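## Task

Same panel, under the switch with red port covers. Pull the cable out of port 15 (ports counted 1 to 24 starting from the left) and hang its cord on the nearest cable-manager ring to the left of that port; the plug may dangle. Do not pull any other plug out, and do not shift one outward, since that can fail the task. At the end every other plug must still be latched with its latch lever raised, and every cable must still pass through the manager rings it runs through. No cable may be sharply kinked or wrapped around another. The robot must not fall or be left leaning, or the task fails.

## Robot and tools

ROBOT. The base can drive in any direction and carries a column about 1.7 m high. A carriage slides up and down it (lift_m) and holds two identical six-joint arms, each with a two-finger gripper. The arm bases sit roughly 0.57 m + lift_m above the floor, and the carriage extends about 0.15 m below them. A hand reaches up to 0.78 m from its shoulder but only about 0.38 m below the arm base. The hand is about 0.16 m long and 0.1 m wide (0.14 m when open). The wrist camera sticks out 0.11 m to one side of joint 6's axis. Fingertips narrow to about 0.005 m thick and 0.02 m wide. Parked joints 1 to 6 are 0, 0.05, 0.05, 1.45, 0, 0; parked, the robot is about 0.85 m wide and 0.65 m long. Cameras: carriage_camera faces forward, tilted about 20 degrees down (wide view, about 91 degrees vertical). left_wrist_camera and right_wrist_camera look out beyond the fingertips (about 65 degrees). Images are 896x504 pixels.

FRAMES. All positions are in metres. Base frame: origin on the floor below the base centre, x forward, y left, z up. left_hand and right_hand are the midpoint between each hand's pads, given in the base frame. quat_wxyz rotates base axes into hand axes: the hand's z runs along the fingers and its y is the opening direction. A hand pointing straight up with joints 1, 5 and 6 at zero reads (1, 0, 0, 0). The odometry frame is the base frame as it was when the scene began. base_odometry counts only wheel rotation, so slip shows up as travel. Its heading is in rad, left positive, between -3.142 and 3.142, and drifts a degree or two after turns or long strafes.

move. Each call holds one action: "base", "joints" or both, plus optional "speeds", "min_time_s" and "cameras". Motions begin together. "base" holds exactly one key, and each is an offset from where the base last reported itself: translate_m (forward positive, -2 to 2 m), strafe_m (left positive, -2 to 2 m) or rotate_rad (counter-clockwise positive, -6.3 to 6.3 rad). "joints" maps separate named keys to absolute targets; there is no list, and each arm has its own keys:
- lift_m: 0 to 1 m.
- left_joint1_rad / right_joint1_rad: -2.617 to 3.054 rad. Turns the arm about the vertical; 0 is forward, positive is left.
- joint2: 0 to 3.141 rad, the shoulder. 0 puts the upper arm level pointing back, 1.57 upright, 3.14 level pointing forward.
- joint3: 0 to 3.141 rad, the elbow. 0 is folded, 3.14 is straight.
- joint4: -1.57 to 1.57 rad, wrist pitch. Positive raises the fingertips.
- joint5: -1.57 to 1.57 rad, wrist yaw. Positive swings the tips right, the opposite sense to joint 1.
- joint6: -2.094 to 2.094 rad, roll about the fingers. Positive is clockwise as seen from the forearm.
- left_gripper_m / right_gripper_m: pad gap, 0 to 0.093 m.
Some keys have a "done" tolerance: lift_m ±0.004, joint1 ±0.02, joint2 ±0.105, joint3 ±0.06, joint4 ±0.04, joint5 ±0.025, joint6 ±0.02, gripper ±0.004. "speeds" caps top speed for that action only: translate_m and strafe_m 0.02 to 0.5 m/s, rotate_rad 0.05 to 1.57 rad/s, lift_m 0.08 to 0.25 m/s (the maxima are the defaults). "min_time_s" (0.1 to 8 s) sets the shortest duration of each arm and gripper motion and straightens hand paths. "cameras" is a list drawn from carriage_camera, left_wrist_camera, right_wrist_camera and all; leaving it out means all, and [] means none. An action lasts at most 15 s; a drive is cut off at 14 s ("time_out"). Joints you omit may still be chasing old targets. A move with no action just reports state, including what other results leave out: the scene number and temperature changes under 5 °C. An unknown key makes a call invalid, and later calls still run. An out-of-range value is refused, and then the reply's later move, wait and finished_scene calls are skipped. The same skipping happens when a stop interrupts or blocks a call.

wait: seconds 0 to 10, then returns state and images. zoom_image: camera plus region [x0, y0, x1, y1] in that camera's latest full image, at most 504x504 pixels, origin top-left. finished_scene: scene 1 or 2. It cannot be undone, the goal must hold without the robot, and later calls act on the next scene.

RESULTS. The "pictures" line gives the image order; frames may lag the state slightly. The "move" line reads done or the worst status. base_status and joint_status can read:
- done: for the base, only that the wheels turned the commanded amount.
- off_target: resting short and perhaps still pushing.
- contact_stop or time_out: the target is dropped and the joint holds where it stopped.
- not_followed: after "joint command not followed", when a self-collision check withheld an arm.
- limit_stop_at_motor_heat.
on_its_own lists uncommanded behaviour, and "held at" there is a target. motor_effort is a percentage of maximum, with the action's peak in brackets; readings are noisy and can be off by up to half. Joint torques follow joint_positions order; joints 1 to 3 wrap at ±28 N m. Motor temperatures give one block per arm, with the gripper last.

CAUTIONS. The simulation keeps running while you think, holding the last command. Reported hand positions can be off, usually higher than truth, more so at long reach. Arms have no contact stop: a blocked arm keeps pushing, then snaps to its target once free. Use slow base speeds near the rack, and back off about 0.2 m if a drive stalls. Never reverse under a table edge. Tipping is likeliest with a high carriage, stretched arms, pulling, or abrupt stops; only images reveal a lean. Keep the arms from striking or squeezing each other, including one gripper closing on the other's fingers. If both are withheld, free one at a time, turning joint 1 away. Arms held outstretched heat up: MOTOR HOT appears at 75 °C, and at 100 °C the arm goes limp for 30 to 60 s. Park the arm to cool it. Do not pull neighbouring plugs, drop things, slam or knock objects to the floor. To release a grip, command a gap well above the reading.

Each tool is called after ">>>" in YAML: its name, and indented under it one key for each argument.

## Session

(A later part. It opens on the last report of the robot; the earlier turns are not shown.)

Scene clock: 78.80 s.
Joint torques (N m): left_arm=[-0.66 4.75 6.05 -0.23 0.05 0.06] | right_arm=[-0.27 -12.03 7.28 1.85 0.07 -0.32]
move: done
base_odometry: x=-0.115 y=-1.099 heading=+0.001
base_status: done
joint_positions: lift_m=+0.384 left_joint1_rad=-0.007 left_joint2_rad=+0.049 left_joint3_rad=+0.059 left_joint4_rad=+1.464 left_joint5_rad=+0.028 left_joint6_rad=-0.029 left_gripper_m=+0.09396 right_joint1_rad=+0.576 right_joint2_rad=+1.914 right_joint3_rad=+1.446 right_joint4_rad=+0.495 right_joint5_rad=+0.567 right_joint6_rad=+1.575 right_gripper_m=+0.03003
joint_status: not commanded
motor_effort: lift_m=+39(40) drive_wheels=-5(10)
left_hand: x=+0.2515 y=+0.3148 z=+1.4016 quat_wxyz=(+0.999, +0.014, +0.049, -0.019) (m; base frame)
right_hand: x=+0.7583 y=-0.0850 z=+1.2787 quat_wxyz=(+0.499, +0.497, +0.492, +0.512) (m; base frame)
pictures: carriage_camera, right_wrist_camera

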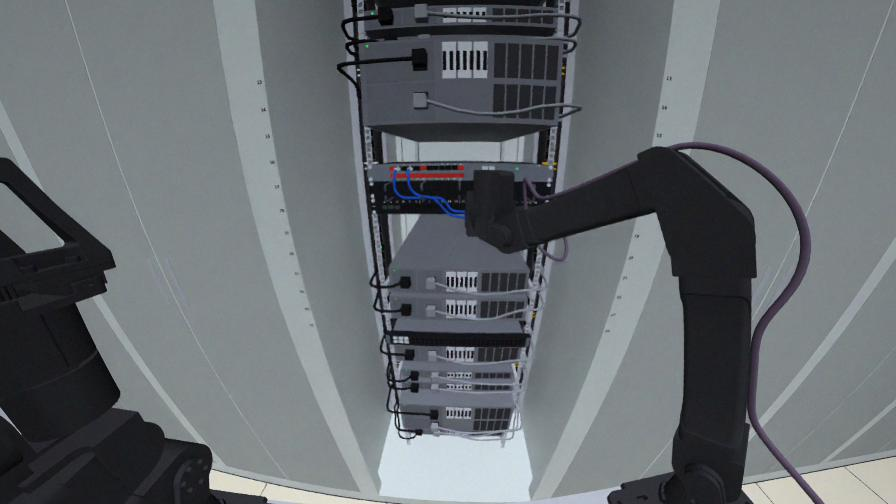

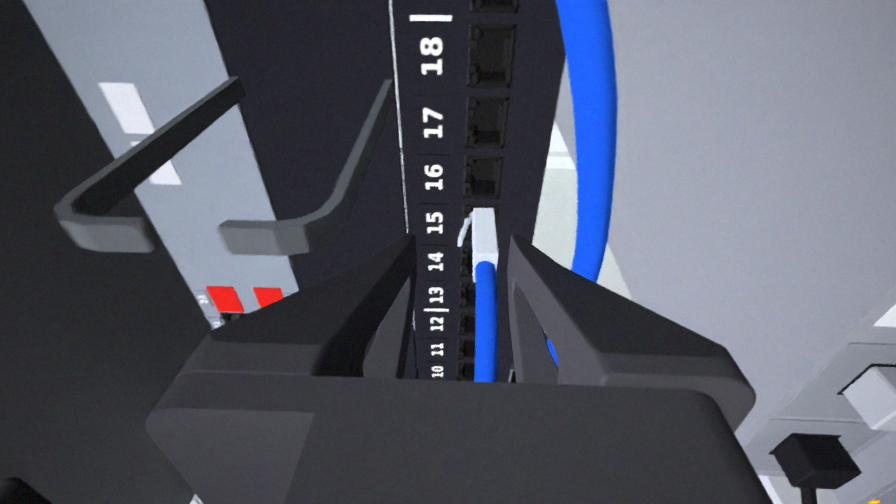

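>>> move:
  joints: {"lift_m":0.379}
  speeds: {"lift_m":0.08}
  cameras: []

>>> move:
  joints: {"right_gripper_m":0.018}
  min_time_s: 1.5
  cameras: ["right_wrist_camera","carriage_camera"]

>>> zoom_image:
  camera: "right_wrist_camera"
  region: [380, 170, 560, 350]

Scene clock: 79.50 s.
Joint torques (N m): left_arm=[-0.53 4.78 5.97 -0.18 0.03 0.06] | right_arm=[-0.13 -11.84 7.25 1.81 0.07 -0.32]
move: done
base_odometry: x=-0.115 y=-1.099 heading=+0.001
base_status: not commanded
joint_positions: lift_m=+0.379 left_joint1_rad=-0.007 left_joint2_rad=+0.049 left_joint3_rad=+0.059 left_joint4_rad=+1.463 left_joint5_rad=+0.028 left_joint6_rad=-0.029 left_gripper_m=+0.09396 right_joint1_rad=+0.576 right_joint2_rad=+1.913 right_joint3_rad=+1.446 right_joint4_rad=+0.498 right_joint5_rad=+0.567 right_joint6_rad=+1.575 right_gripper_m=+0.03003
joint_status: all done
motor_effort: lift_m=+38(40) drive_wheels=-5(5)
left_hand: x=+0.2516 y=+0.3148 z=+1.3967 quat_wxyz=(+0.999, +0.014, +0.049, -0.019) (m; base frame)
right_hand: x=+0.7581 y=-0.0851 z=+1.2753 quat_wxyz=(+0.499, +0.497, +0.490, +0.514) (m; base frame)
pictures: none
No camera images: "cameras" was empty.

Scene clock: 81.30 s.
Joint torques (N m): left_arm=[-0.58 4.86 5.82 -0.18 0.03 0.06] | right_arm=[-0.14 -11.95 7.27 1.81 0.07 -0.32]
move: done
base_odometry: x=-0.115 y=-1.099 heading=+0.001
base_status: not commanded
joint_positions: lift_m=+0.379 left_joint1_rad=-0.007 left_joint2_rad=+0.049 left_joint3_rad=+0.059 left_joint4_rad=+1.463 left_joint5_rad=+0.028 left_joint6_rad=-0.029 left_gripper_m=+0.09396 right_joint1_rad=+0.576 right_joint2_rad=+1.913 right_joint3_rad=+1.446 right_joint4_rad=+0.498 right_joint5_rad=+0.567 right_joint6_rad=+1.575 right_gripper_m=+0.01809
joint_status: all done
motor_effort: lift_m=+38(39) drive_wheels=+3(5)
left_hand: x=+0.2516 y=+0.3148 z=+1.3967 quat_wxyz=(+0.999, +0.014, +0.049, -0.019) (m; base frame)
right_hand: x=+0.7581 y=-0.0851 z=+1.2753 quat_wxyz=(+0.499, +0.497, +0.490, +0.514) (m; base frame)
pictures: carriage_camera, right_wrist_camera

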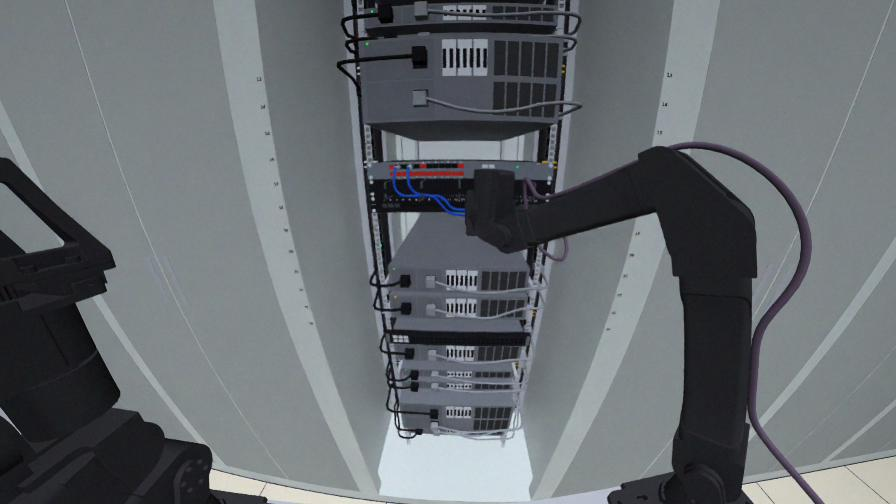

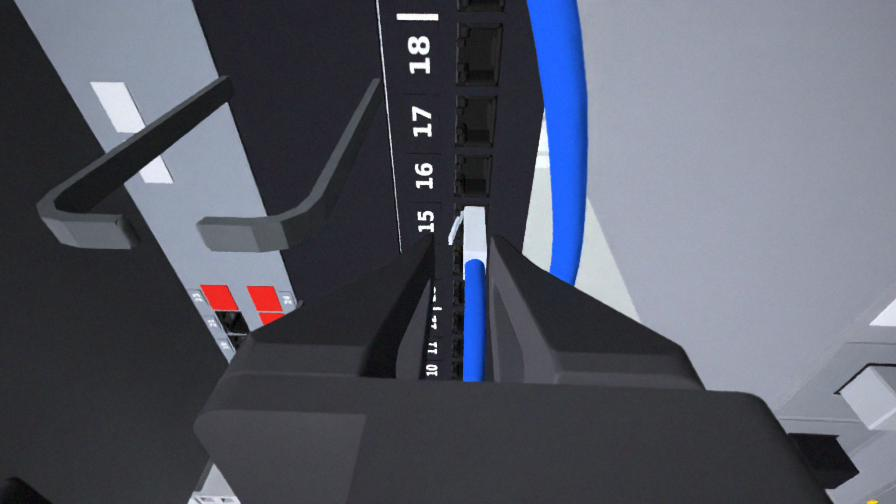

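Scaled by 2.800 from the camera's 896x504 image, which has a finer 1280x720 frame.

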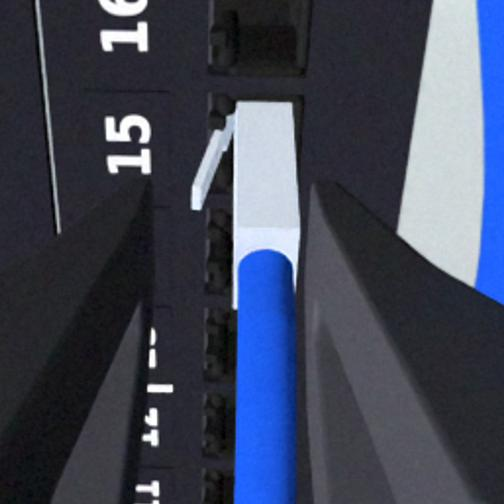

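>>> move:
  base: {"translate_m":0.004}
  joints: {"lift_m":0.377}
  speeds: {"translate_m":0.02,"lift_m":0.08}
  cameras: []

>>> move:
  joints: {"right_gripper_m":0.012}
  min_time_s: 1
  cameras: ["right_wrist_camera"]

>>> zoom_image:
  camera: "right_wrist_camera"
  region: [380, 170, 560, 350]

>>> move:
  joints: {"right_gripper_m":0.005}
  min_time_s: 1.5
  cameras: ["right_wrist_camera"]

>>> zoom_image:
  camera: "right_wrist_camera"
  region: [380, 170, 560, 350]

Scene clock: 82.13 s.
Joint torques (N m): left_arm=[-0.46 4.86 5.86 -0.24 0.04 0.07] | right_arm=[-0.21 -12.01 7.28 1.8 0.05 -0.32]
move: done
base_odometry: x=-0.111 y=-1.099 heading=+0.001
base_status: done
joint_positions: lift_m=+0.377 left_joint1_rad=-0.007 left_joint2_rad=+0.049 left_joint3_rad=+0.059 left_joint4_rad=+1.463 left_joint5_rad=+0.028 left_joint6_rad=-0.029 left_gripper_m=+0.09396 right_joint1_rad=+0.576 right_joint2_rad=+1.913 right_joint3_rad=+1.446 right_joint4_rad=+0.497 right_joint5_rad=+0.568 right_joint6_rad=+1.575 right_gripper_m=+0.01809
joint_status: all done
motor_effort: lift_m=+37(39) drive_wheels=-5(9)
left_hand: x=+0.2517 y=+0.3148 z=+1.3948 quat_wxyz=(+0.999, +0.014, +0.049, -0.019) (m; base frame)
right_hand: x=+0.7580 y=-0.0851 z=+1.2732 quat_wxyz=(+0.499, +0.497, +0.490, +0.514) (m; base frame)
pictures: none
No camera images: "cameras" was empty.

Scene clock: 83.40 s.
Joint torques (N m): left_arm=[-0.5 4.97 6.01 -0.24 0.04 0.04] | right_arm=[-0.17 -11.92 7.25 1.83 0.07 -0.32]
move: done
base_odometry: x=-0.111 y=-1.099 heading=+0.001
base_status: not commanded
joint_positions: lift_m=+0.377 left_joint1_rad=-0.007 left_joint2_rad=+0.049 left_joint3_rad=+0.059 left_joint4_rad=+1.463 left_joint5_rad=+0.028 left_joint6_rad=-0.029 left_gripper_m=+0.09396 right_joint1_rad=+0.576 right_joint2_rad=+1.913 right_joint3_rad=+1.446 right_joint4_rad=+0.497 right_joint5_rad=+0.568 right_joint6_rad=+1.575 right_gripper_m=+0.01210
joint_status: all done
motor_effort: lift_m=+38(38) drive_wheels=-5(6)
left_hand: x=+0.2517 y=+0.3148 z=+1.3948 quat_wxyz=(+0.999, +0.014, +0.049, -0.019) (m; base frame)
right_hand: x=+0.7580 y=-0.0851 z=+1.2732 quat_wxyz=(+0.499, +0.497, +0.490, +0.514) (m; base frame)
pictures: right_wrist_camera

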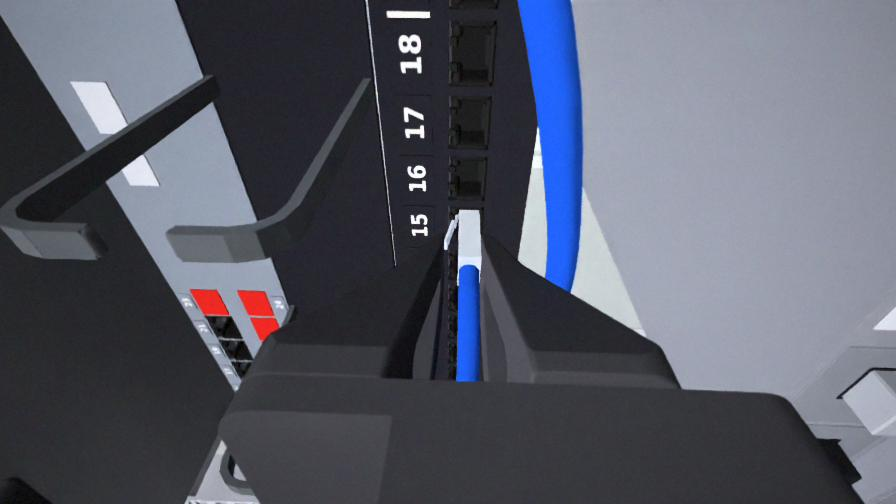

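Scaled by 2.800 from the camera's 896x504 image, which has a finer 1280x720 frame.

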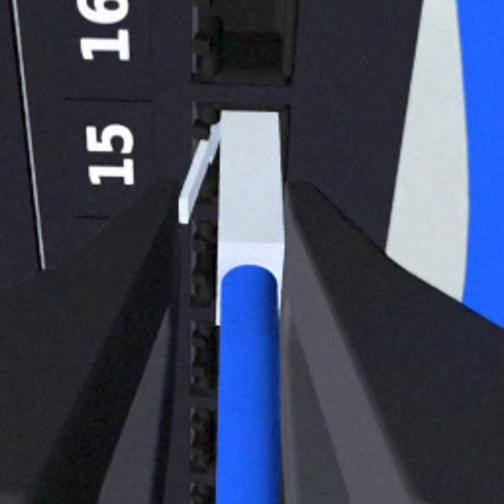

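Scene clock: 85.20 s.
Joint torques (N m): left_arm=[-0.46 4.86 6 -0.2 0.05 0.05] | right_arm=[-0.2 -11.93 7.27 1.88 0.07 -0.32]
move: done
base_odometry: x=-0.111 y=-1.099 heading=+0.001
base_status: not commanded
joint_positions: lift_m=+0.377 left_joint1_rad=-0.007 left_joint2_rad=+0.049 left_joint3_rad=+0.059 left_joint4_rad=+1.463 left_joint5_rad=+0.028 left_joint6_rad=-0.029 left_gripper_m=+0.09396 right_joint1_rad=+0.576 right_joint2_rad=+1.913 right_joint3_rad=+1.446 right_joint4_rad=+0.493 right_joint5_rad=+0.568 right_joint6_rad=+1.575 right_gripper_m=+0.00559
joint_status: all done
motor_effort: lift_m=+37(38) drive_wheels=-4(6)
left_hand: x=+0.2517 y=+0.3148 z=+1.3948 quat_wxyz=(+0.999, +0.014, +0.049, -0.019) (m; base frame)
right_hand: x=+0.7580 y=-0.0850 z=+1.2723 quat_wxyz=(+0.499, +0.497, +0.492, +0.512) (m; base frame)
pictures: right_wrist_camera

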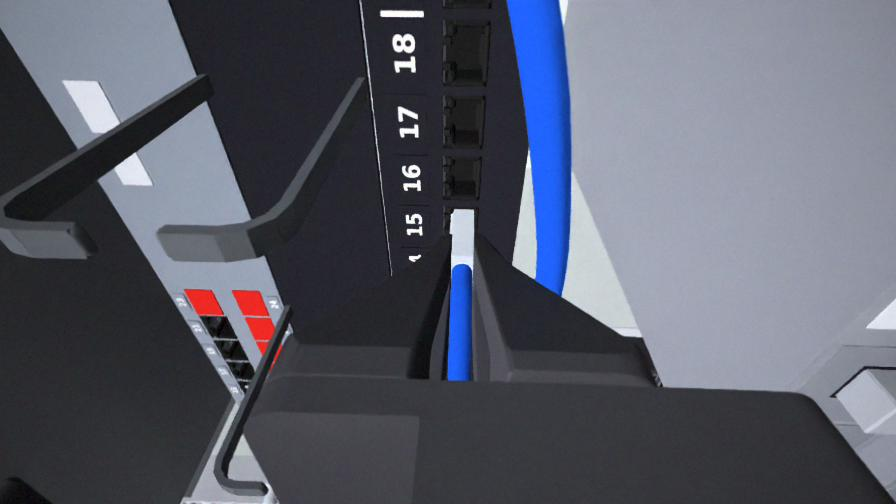

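Scaled by 2.800 from the camera's 896x504 image, which has a finer 1280x720 frame.

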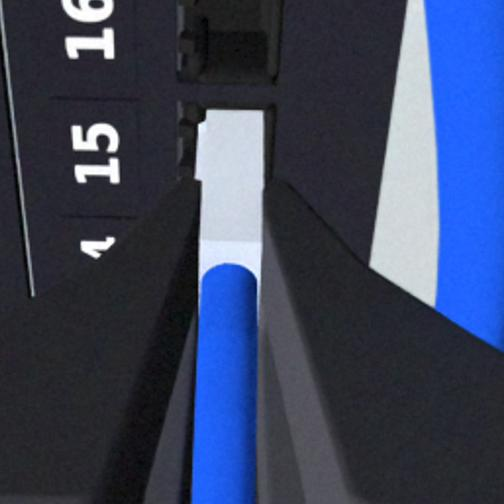

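>>> move:
  joints: {"right_gripper_m":0.002}
  min_time_s: 1
  cameras: []

>>> move:
  base: {"translate_m":-0.03}
  speeds: {"translate_m":0.03}
  cameras: ["right_wrist_camera"]

>>> zoom_image:
  camera: "right_wrist_camera"
  region: [380, 120, 600, 340]

Scene clock: 86.77 s.
Joint torques (N m): left_arm=[-0.51 4.9 6 -0.18 0.02 0.06] | right_arm=[-0.2 -11.92 7.27 1.88 0.07 -0.32]
move: done
base_odometry: x=-0.111 y=-1.099 heading=+0.001
base_status: not commanded
joint_positions: lift_m=+0.377 left_joint1_rad=-0.007 left_joint2_rad=+0.049 left_joint3_rad=+0.059 left_joint4_rad=+1.463 left_joint5_rad=+0.028 left_joint6_rad=-0.029 left_gripper_m=+0.09396 right_joint1_rad=+0.576 right_joint2_rad=+1.913 right_joint3_rad=+1.446 right_joint4_rad=+0.493 right_joint5_rad=+0.568 right_joint6_rad=+1.575 right_gripper_m=+0.00559
joint_status: all done
motor_effort: lift_m=+37(38) drive_wheels=-6(6)
left_hand: x=+0.2517 y=+0.3148 z=+1.3948 quat_wxyz=(+0.999, +0.014, +0.049, -0.019) (m; base frame)
right_hand: x=+0.7580 y=-0.0850 z=+1.2722 quat_wxyz=(+0.499, +0.497, +0.492, +0.512) (m; base frame)
pictures: none
No camera images: "cameras" was empty.

Scene clock: 88.20 s.
Joint torques (N m): left_arm=[-0.47 4.86 5.93 -0.2 0.03 0.06] | right_arm=[0.05 -12.04 7.24 1.94 0.13 -0.32]
move: done
base_odometry: x=-0.140 y=-1.099 heading=+0.001
base_status: done
joint_positions: lift_m=+0.377 left_joint1_rad=-0.007 left_joint2_rad=+0.049 left_joint3_rad=+0.059 left_joint4_rad=+1.463 left_joint5_rad=+0.028 left_joint6_rad=-0.029 left_gripper_m=+0.09396 right_joint1_rad=+0.574 right_joint2_rad=+1.913 right_joint3_rad=+1.446 right_joint4_rad=+0.491 right_joint5_rad=+0.561 right_joint6_rad=+1.575 right_gripper_m=+0.00558
joint_status: not commanded
motor_effort: lift_m=+37(38) drive_wheels=+2(12)
left_hand: x=+0.2517 y=+0.3148 z=+1.3948 quat_wxyz=(+0.999, +0.014, +0.049, -0.019) (m; base frame)
right_hand: x=+0.7585 y=-0.0851 z=+1.2719 quat_wxyz=(+0.497, +0.496, +0.494, +0.513) (m; base frame)
pictures: right_wrist_camera

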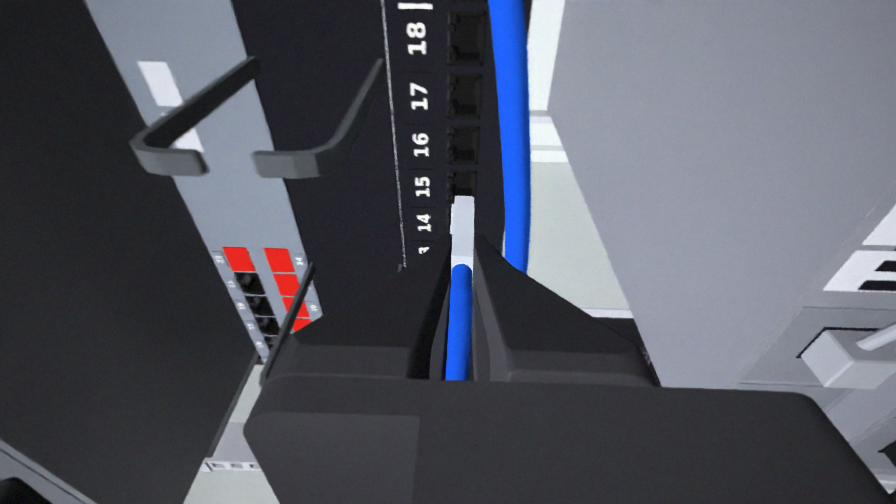

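Scaled by 2.291 from the camera's 896x504 image, which has a finer 1280x720 frame.

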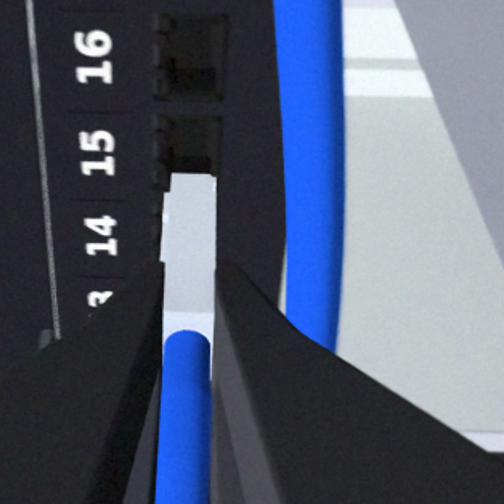

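>>> move:
  base: {"translate_m":-0.09}
  speeds: {"translate_m":0.06}
  cameras: ["right_wrist_camera","carriage_camera"]

>>> zoom_image:
  camera: "carriage_camera"
  region: [370, 150, 530, 270]

Scene clock: 90.40 s.
Joint torques (N m): left_arm=[-0.65 4.81 5.89 -0.15 0.1 0.03] | right_arm=[-0.58 -11.95 7.28 1.8 0.36 -0.33]
move: done
base_odometry: x=-0.230 y=-1.099 heading=+0.001
base_status: done
joint_positions: lift_m=+0.377 left_joint1_rad=-0.007 left_joint2_rad=+0.049 left_joint3_rad=+0.059 left_joint4_rad=+1.462 left_joint5_rad=+0.028 left_joint6_rad=-0.029 left_gripper_m=+0.09396 right_joint1_rad=+0.580 right_joint2_rad=+1.913 right_joint3_rad=+1.446 right_joint4_rad=+0.502 right_joint5_rad=+0.538 right_joint6_rad=+1.575 right_gripper_m=+0.00558
joint_status: not commanded
motor_effort: lift_m=+37(38) drive_wheels=+0(14)
left_hand: x=+0.2520 y=+0.3148 z=+1.3947 quat_wxyz=(+0.998, +0.014, +0.050, -0.019) (m; base frame)
right_hand: x=+0.7568 y=-0.0776 z=+1.2744 quat_wxyz=(+0.491, +0.487, +0.497, +0.524) (m; base frame)
pictures: carriage_camera, right_wrist_camera

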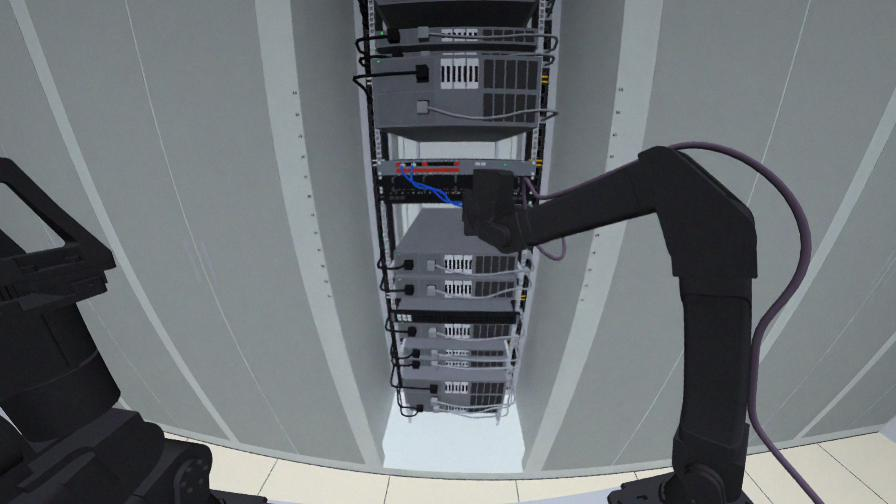

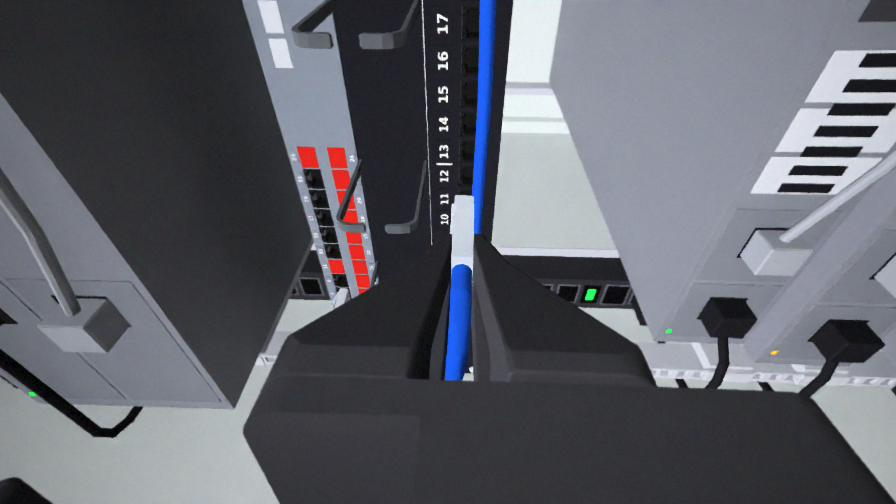

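Scaled by 3.150 from the camera's 896x504 image, which has a finer 1280x720 frame.

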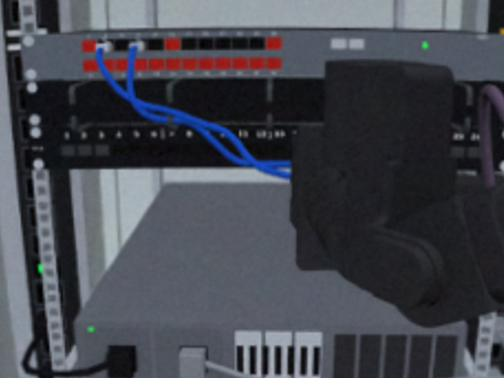

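>>> move:
  joints: {"lift_m":0.4,"right_joint1_rad":0.485,"right_joint2_rad":1.935,"right_joint3_rad":1.495,"right_joint4_rad":0.43,"right_joint5_rad":0.39,"left_joint1_rad":-0.3,"left_joint2_rad":1.2,"left_joint3_rad":0.7,"left_joint4_rad":0.56,"left_joint5_rad":-0.3,"left_joint6_rad":-1.57,"left_gripper_m":0.045}
  min_time_s: 3

>>> zoom_image:
  camera: "carriage_camera"
  region: [370, 150, 530, 270]

Scene clock: 94.73 s.
Joint torques (N m): left_arm=[-1.28 -4.31 11.28 2.05 -0.02 0.1] | right_arm=[-1.62 -9.7 10.02 1.85 0.21 -0.32]
move: done
base_odometry: x=-0.230 y=-1.099 heading=+0.001
base_status: not commanded
joint_positions: lift_m=+0.400 left_joint1_rad=-0.294 left_joint2_rad=+1.190 left_joint3_rad=+0.667 left_joint4_rad=+0.574 left_joint5_rad=-0.290 left_joint6_rad=-1.561 left_gripper_m=+0.04507 right_joint1_rad=+0.504 right_joint2_rad=+1.917 right_joint3_rad=+1.474 right_joint4_rad=+0.458 right_joint5_rad=+0.371 right_joint6_rad=+1.575 right_gripper_m=+0.00558
joint_status: all done
motor_effort: lift_m=+38(46) drive_wheels=+2(2)
left_hand: x=+0.6265 y=+0.2502 z=+1.2846 quat_wxyz=(+0.510, -0.488, +0.487, -0.514) (m; base frame)
right_hand: x=+0.7745 y=-0.0892 z=+1.2987 quat_wxyz=(+0.466, +0.465, +0.526, +0.538) (m; base frame)
pictures: carriage_camera, left_wrist_camera, right_wrist_camera

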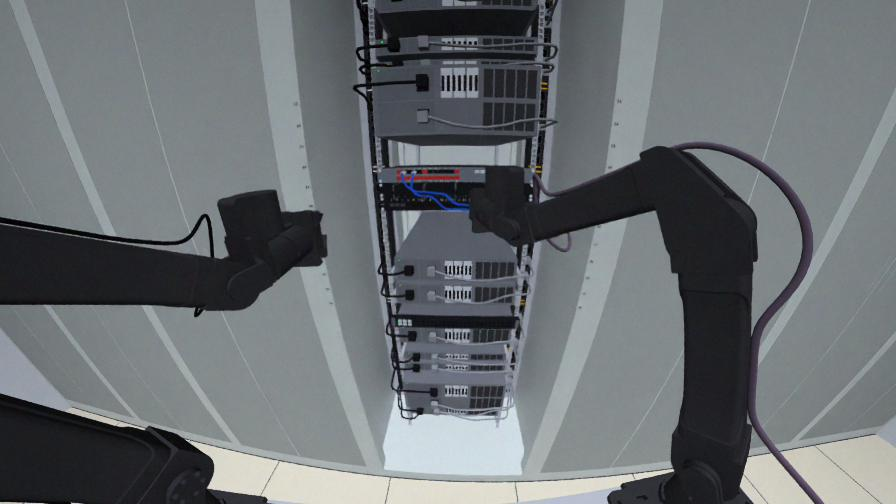

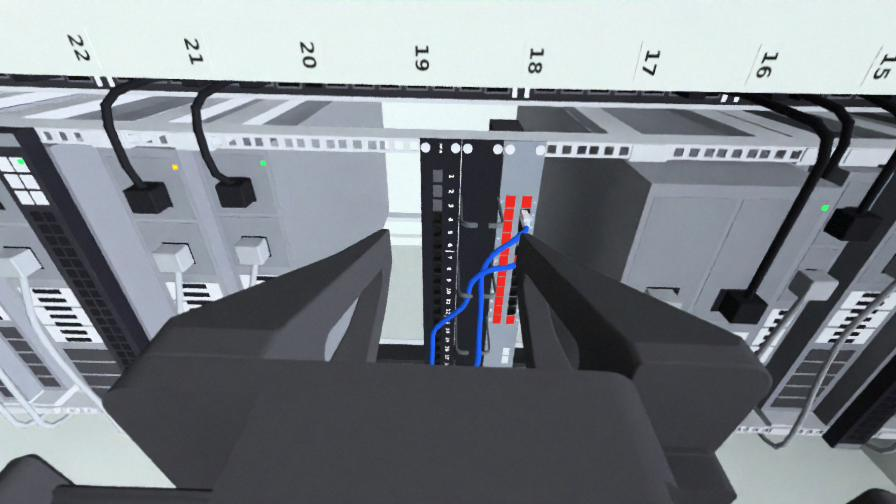

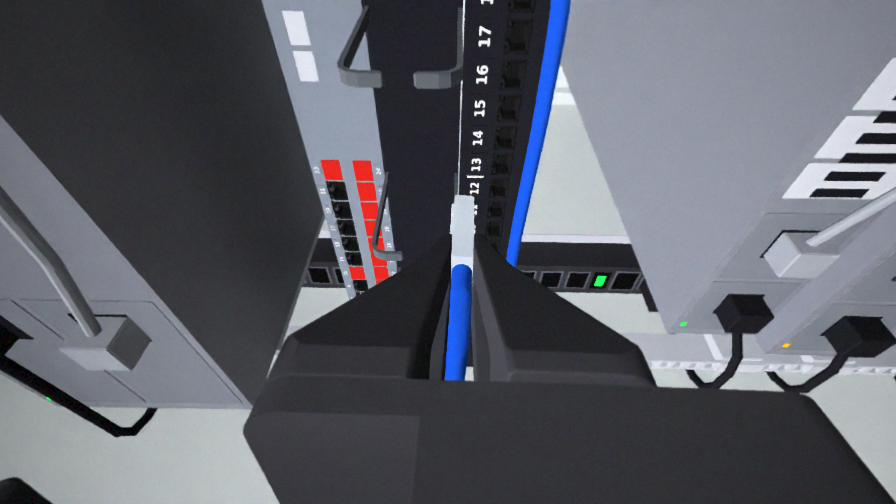

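Scaled by 3.150 from the camera's 896x504 image, which has a finer 1280x720 frame.

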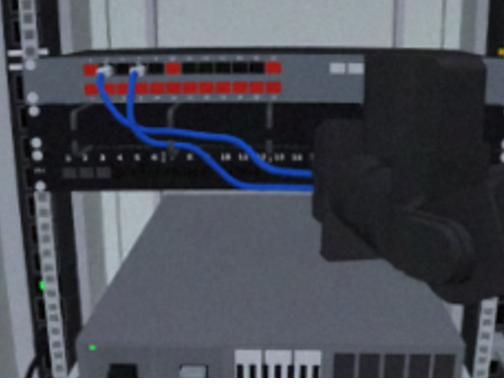

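>>> move:
  joints: {"lift_m":0.427,"left_joint1_rad":-0.56,"left_joint2_rad":1.85,"left_joint3_rad":1.4,"left_joint4_rad":0.44,"left_joint5_rad":-0.36}
  min_time_s: 3

>>> zoom_image:
  camera: "left_wrist_camera"
  region: [340, 100, 620, 380]

>>> zoom_image:
  camera: "carriage_camera"
  region: [370, 150, 530, 270]

Scene clock: 98.63 s.
Joint torques (N m): left_arm=[-0.99 -10.95 11.33 2.03 -0.11 0.08] | right_arm=[-1.17 -10.93 9.18 2.04 0.22 -0.32]
move: done
base_odometry: x=-0.230 y=-1.099 heading=+0.001
base_status: not commanded
joint_positions: lift_m=+0.427 left_joint1_rad=-0.554 left_joint2_rad=+1.830 left_joint3_rad=+1.367 left_joint4_rad=+0.454 left_joint5_rad=-0.350 left_joint6_rad=-1.563 left_gripper_m=+0.04507 right_joint1_rad=+0.499 right_joint2_rad=+1.929 right_joint3_rad=+1.484 right_joint4_rad=+0.443 right_joint5_rad=+0.371 right_joint6_rad=+1.575 right_gripper_m=+0.00558
joint_status: all done
motor_effort: lift_m=+37(46) drive_wheels=+0(2)
left_hand: x=+0.7420 y=+0.0704 z=+1.3217 quat_wxyz=(+0.447, -0.445, +0.553, -0.543) (m; base frame)
right_hand: x=+0.7781 y=-0.0903 z=+1.3201 quat_wxyz=(+0.465, +0.468, +0.531, +0.531) (m; base frame)
pictures: carriage_camera, left_wrist_camera, right_wrist_camera

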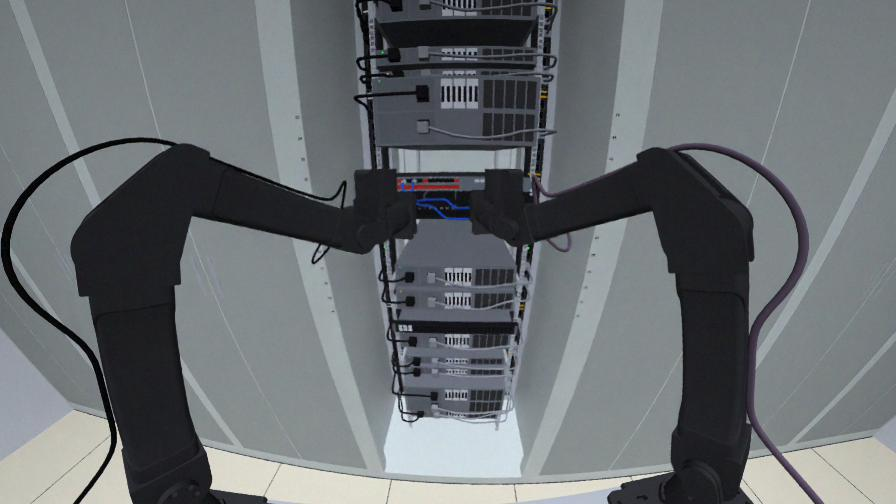

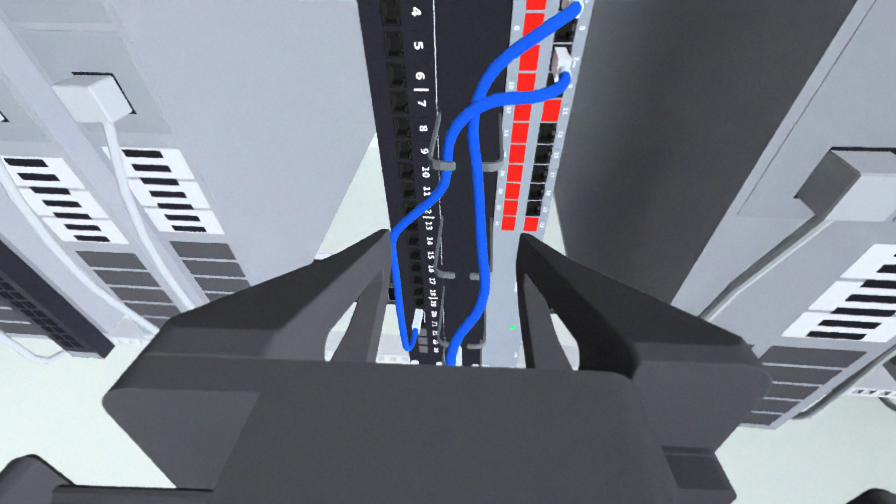

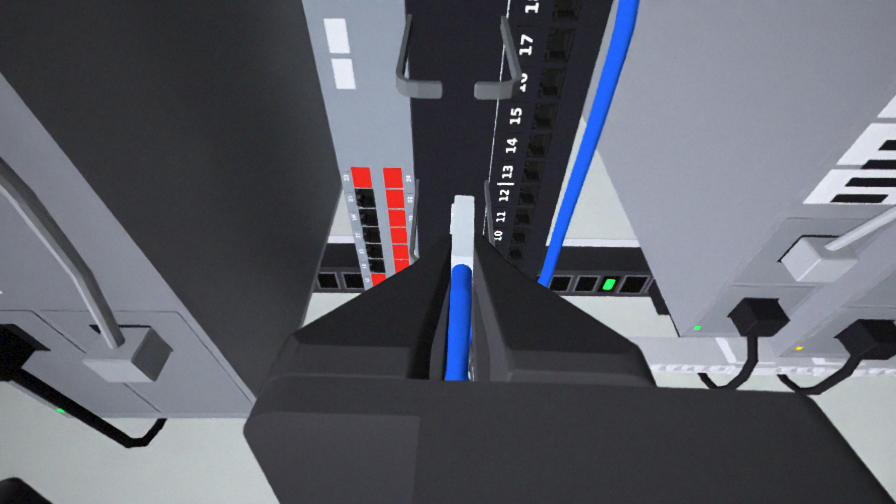

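Scaled by 1.800 from the camera's 896x504 image, which has a finer 1280x720 frame.

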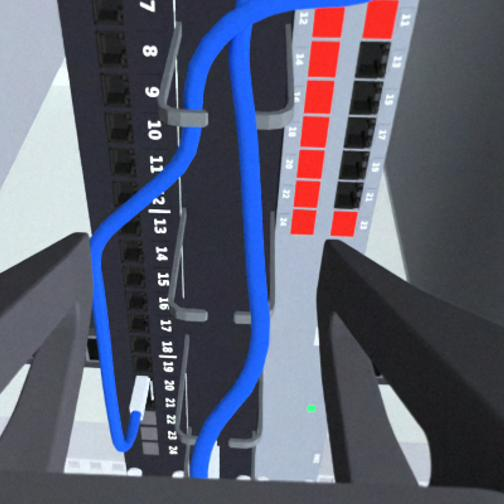

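Scaled by 3.150 from the camera's 896x504 image, which has a finer 1280x720 frame.

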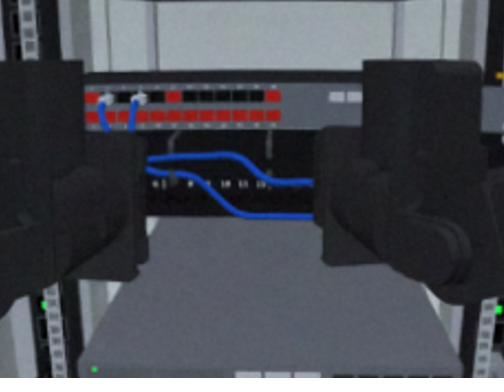

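>>> move:
  joints: {"left_joint1_rad":-0.66,"left_joint2_rad":2.0,"left_joint3_rad":1.59,"left_joint4_rad":0.41,"left_joint5_rad":-0.457}
  min_time_s: 2.5
  cameras: ["left_wrist_camera","carriage_camera"]

>>> zoom_image:
  camera: "left_wrist_camera"
  region: [340, 130, 590, 380]

>>> zoom_image:
  camera: "carriage_camera"
  region: [370, 150, 530, 270]

Scene clock: 101.90 s.
Joint torques (N m): left_arm=[-1.13 -12.66 11.25 2 -0.05 0.07] | right_arm=[-1.17 -10.91 9.2 2.05 0.22 -0.32]
move: done
base_odometry: x=-0.230 y=-1.099 heading=+0.001
base_status: not commanded
joint_positions: lift_m=+0.427 left_joint1_rad=-0.654 left_joint2_rad=+1.978 left_joint3_rad=+1.557 left_joint4_rad=+0.423 left_joint5_rad=-0.447 left_joint6_rad=-1.563 left_gripper_m=+0.04507 right_joint1_rad=+0.499 right_joint2_rad=+1.929 right_joint3_rad=+1.484 right_joint4_rad=+0.443 right_joint5_rad=+0.371 right_joint6_rad=+1.575 right_gripper_m=+0.00558
joint_status: all done
motor_effort: lift_m=+37(38) drive_wheels=+1(2)
left_hand: x=+0.7497 y=+0.0127 z=+1.3222 quat_wxyz=(+0.448, -0.443, +0.550, -0.548) (m; base frame)
right_hand: x=+0.7781 y=-0.0903 z=+1.3201 quat_wxyz=(+0.465, +0.468, +0.531, +0.531) (m; base frame)
pictures: carriage_camera, left_wrist_camera

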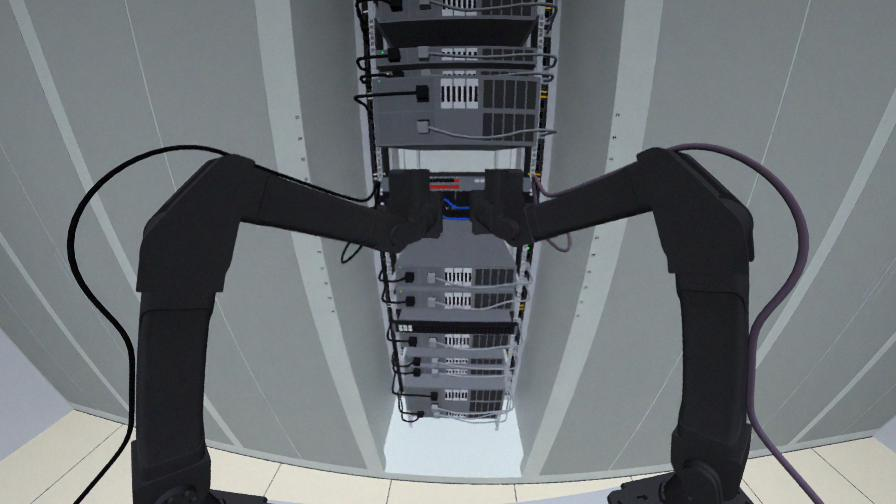

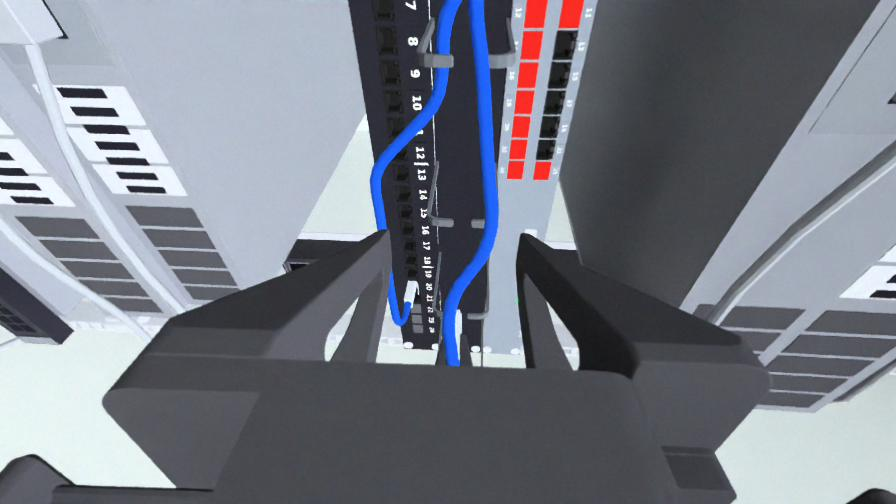

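Scaled by 2.016 from the camera's 896x504 image, which has a finer 1280x720 frame.

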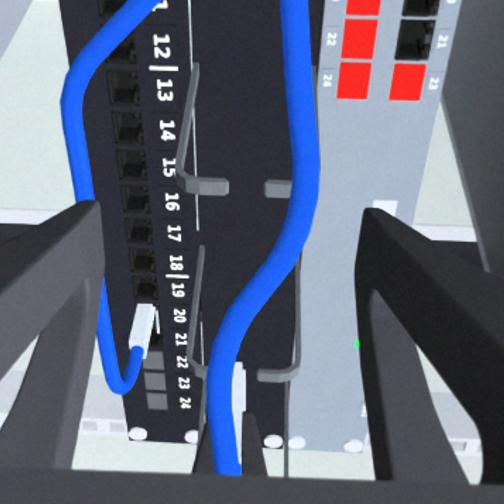

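Scaled by 3.150 from the camera's 896x504 image, which has a finer 1280x720 frame.

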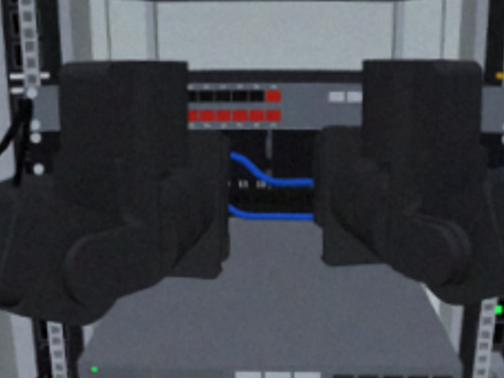

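>>> move:
  joints: {"left_joint1_rad":-0.565,"left_joint2_rad":2.30,"left_joint3_rad":2.112,"left_joint4_rad":0.192,"left_joint5_rad":-0.365}
  min_time_s: 4
  cameras: ["left_wrist_camera","carriage_camera"]

>>> zoom_image:
  camera: "left_wrist_camera"
  region: [340, 130, 590, 380]

>>> zoom_image:
  camera: "carriage_camera"
  region: [400, 160, 500, 240]

Scene clock: 106.80 s.
Joint torques (N m): left_arm=[0.17 -15.25 11.44 2.07 0.16 0.06] | right_arm=[-1.16 -10.93 9.17 2.05 0.23 -0.32]
move: done
base_odometry: x=-0.230 y=-1.099 heading=+0.001
base_status: not commanded
joint_positions: lift_m=+0.427 left_joint1_rad=-0.571 left_joint2_rad=+2.275 left_joint3_rad=+2.078 left_joint4_rad=+0.206 left_joint5_rad=-0.375 left_joint6_rad=-1.563 left_gripper_m=+0.04507 right_joint1_rad=+0.499 right_joint2_rad=+1.929 right_joint3_rad=+1.484 right_joint4_rad=+0.443 right_joint5_rad=+0.371 right_joint6_rad=+1.575 right_gripper_m=+0.00558
joint_status: all done
motor_effort: lift_m=+37(38) drive_wheels=+1(2)
left_hand: x=+0.8305 y=+0.0071 z=+1.3391 quat_wxyz=(+0.452, -0.446, +0.545, -0.548) (m; base frame)
right_hand: x=+0.7781 y=-0.0903 z=+1.3201 quat_wxyz=(+0.465, +0.468, +0.531, +0.531) (m; base frame)
pictures: carriage_camera, left_wrist_camera

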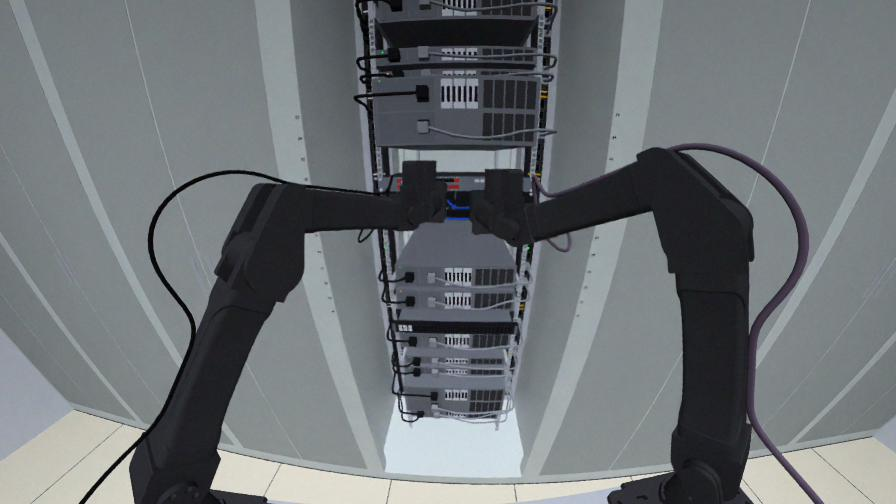

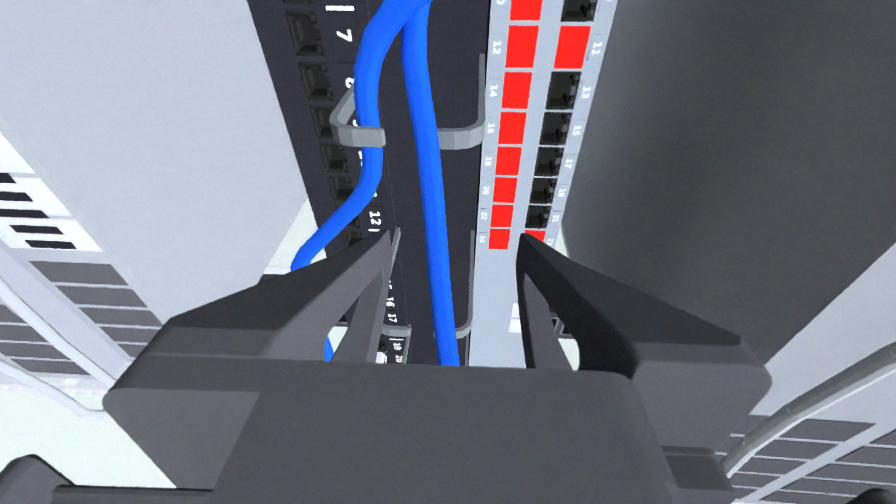

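Scaled by 2.016 from the camera's 896x504 image, which has a finer 1280x720 frame.

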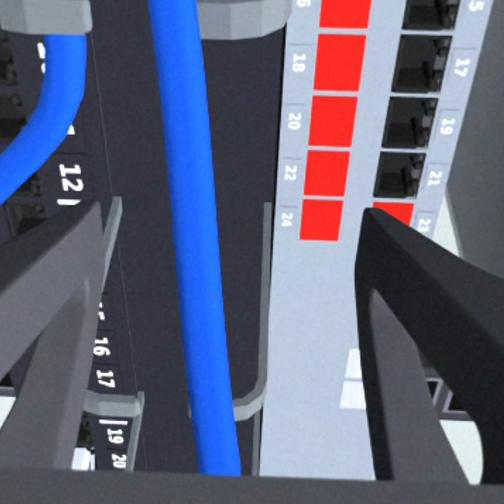

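Scaled by 5.040 from the camera's 896x504 image, which has a finer 1280x720 frame.

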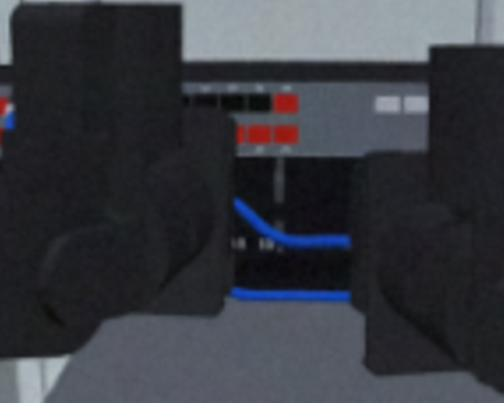

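>>> move:
  joints: {"left_joint1_rad":-0.543,"left_joint2_rad":2.413,"left_joint3_rad":2.305,"left_joint4_rad":0.11,"left_joint5_rad":-0.345}
  min_time_s: 2.5
  cameras: ["left_wrist_camera","carriage_camera"]

>>> zoom_image:
  camera: "left_wrist_camera"
  region: [340, 130, 590, 380]

Scene clock: 110.23 s.
Joint torques (N m): left_arm=[0.28 -15.94 11.17 2.01 0.17 0.05] | right_arm=[-1.17 -10.91 9.21 2.04 0.22 -0.32]
Motor temperatures (°C): left_arm=[32 39 46 35 29 27 30] | right_arm=[31 43 47 43 29 28 29]
move: done
base_odometry: x=-0.230 y=-1.099 heading=+0.001
base_status: not commanded
joint_positions: lift_m=+0.427 left_joint1_rad=-0.550 left_joint2_rad=+2.385 left_joint3_rad=+2.272 left_joint4_rad=+0.125 left_joint5_rad=-0.354 left_joint6_rad=-1.563 left_gripper_m=+0.04507 right_joint1_rad=+0.499 right_joint2_rad=+1.929 right_joint3_rad=+1.484 right_joint4_rad=+0.443 right_joint5_rad=+0.371 right_joint6_rad=+1.575 right_gripper_m=+0.00558
joint_status: all done
motor_effort: lift_m=+37(38) drive_wheels=+0(2)
left_hand: x=+0.8527 y=+0.0059 z=+1.3408 quat_wxyz=(+0.452, -0.445, +0.544, -0.549) (m; base frame)
right_hand: x=+0.7781 y=-0.0903 z=+1.3201 quat_wxyz=(+0.465, +0.468, +0.531, +0.531) (m; base frame)
pictures: carriage_camera, left_wrist_camera

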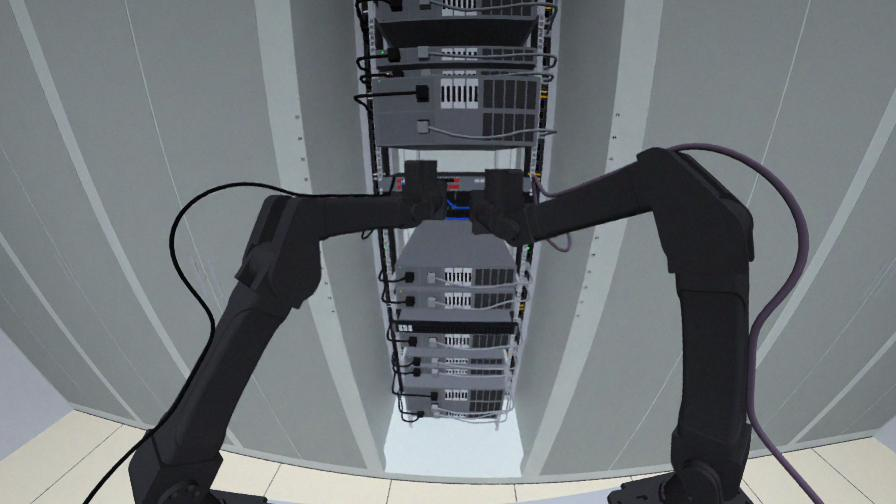

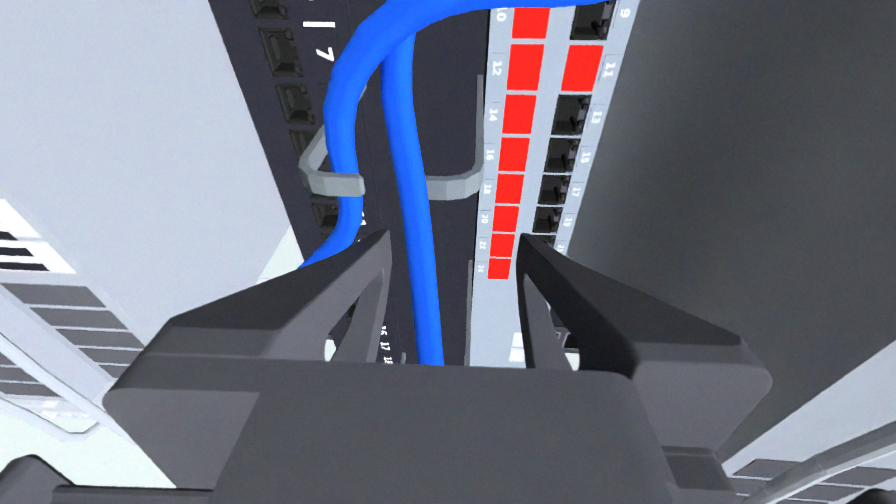

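Scaled by 2.016 from the camera's 896x504 image, which has a finer 1280x720 frame.

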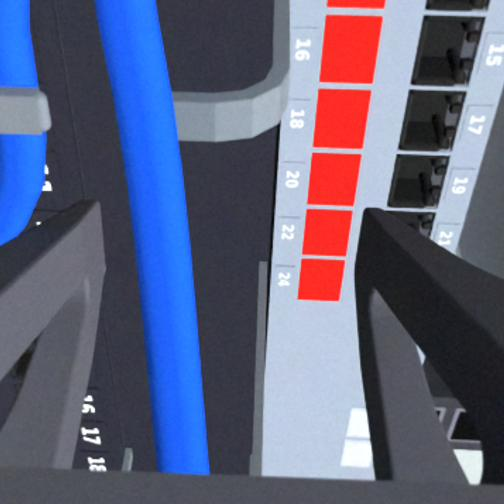

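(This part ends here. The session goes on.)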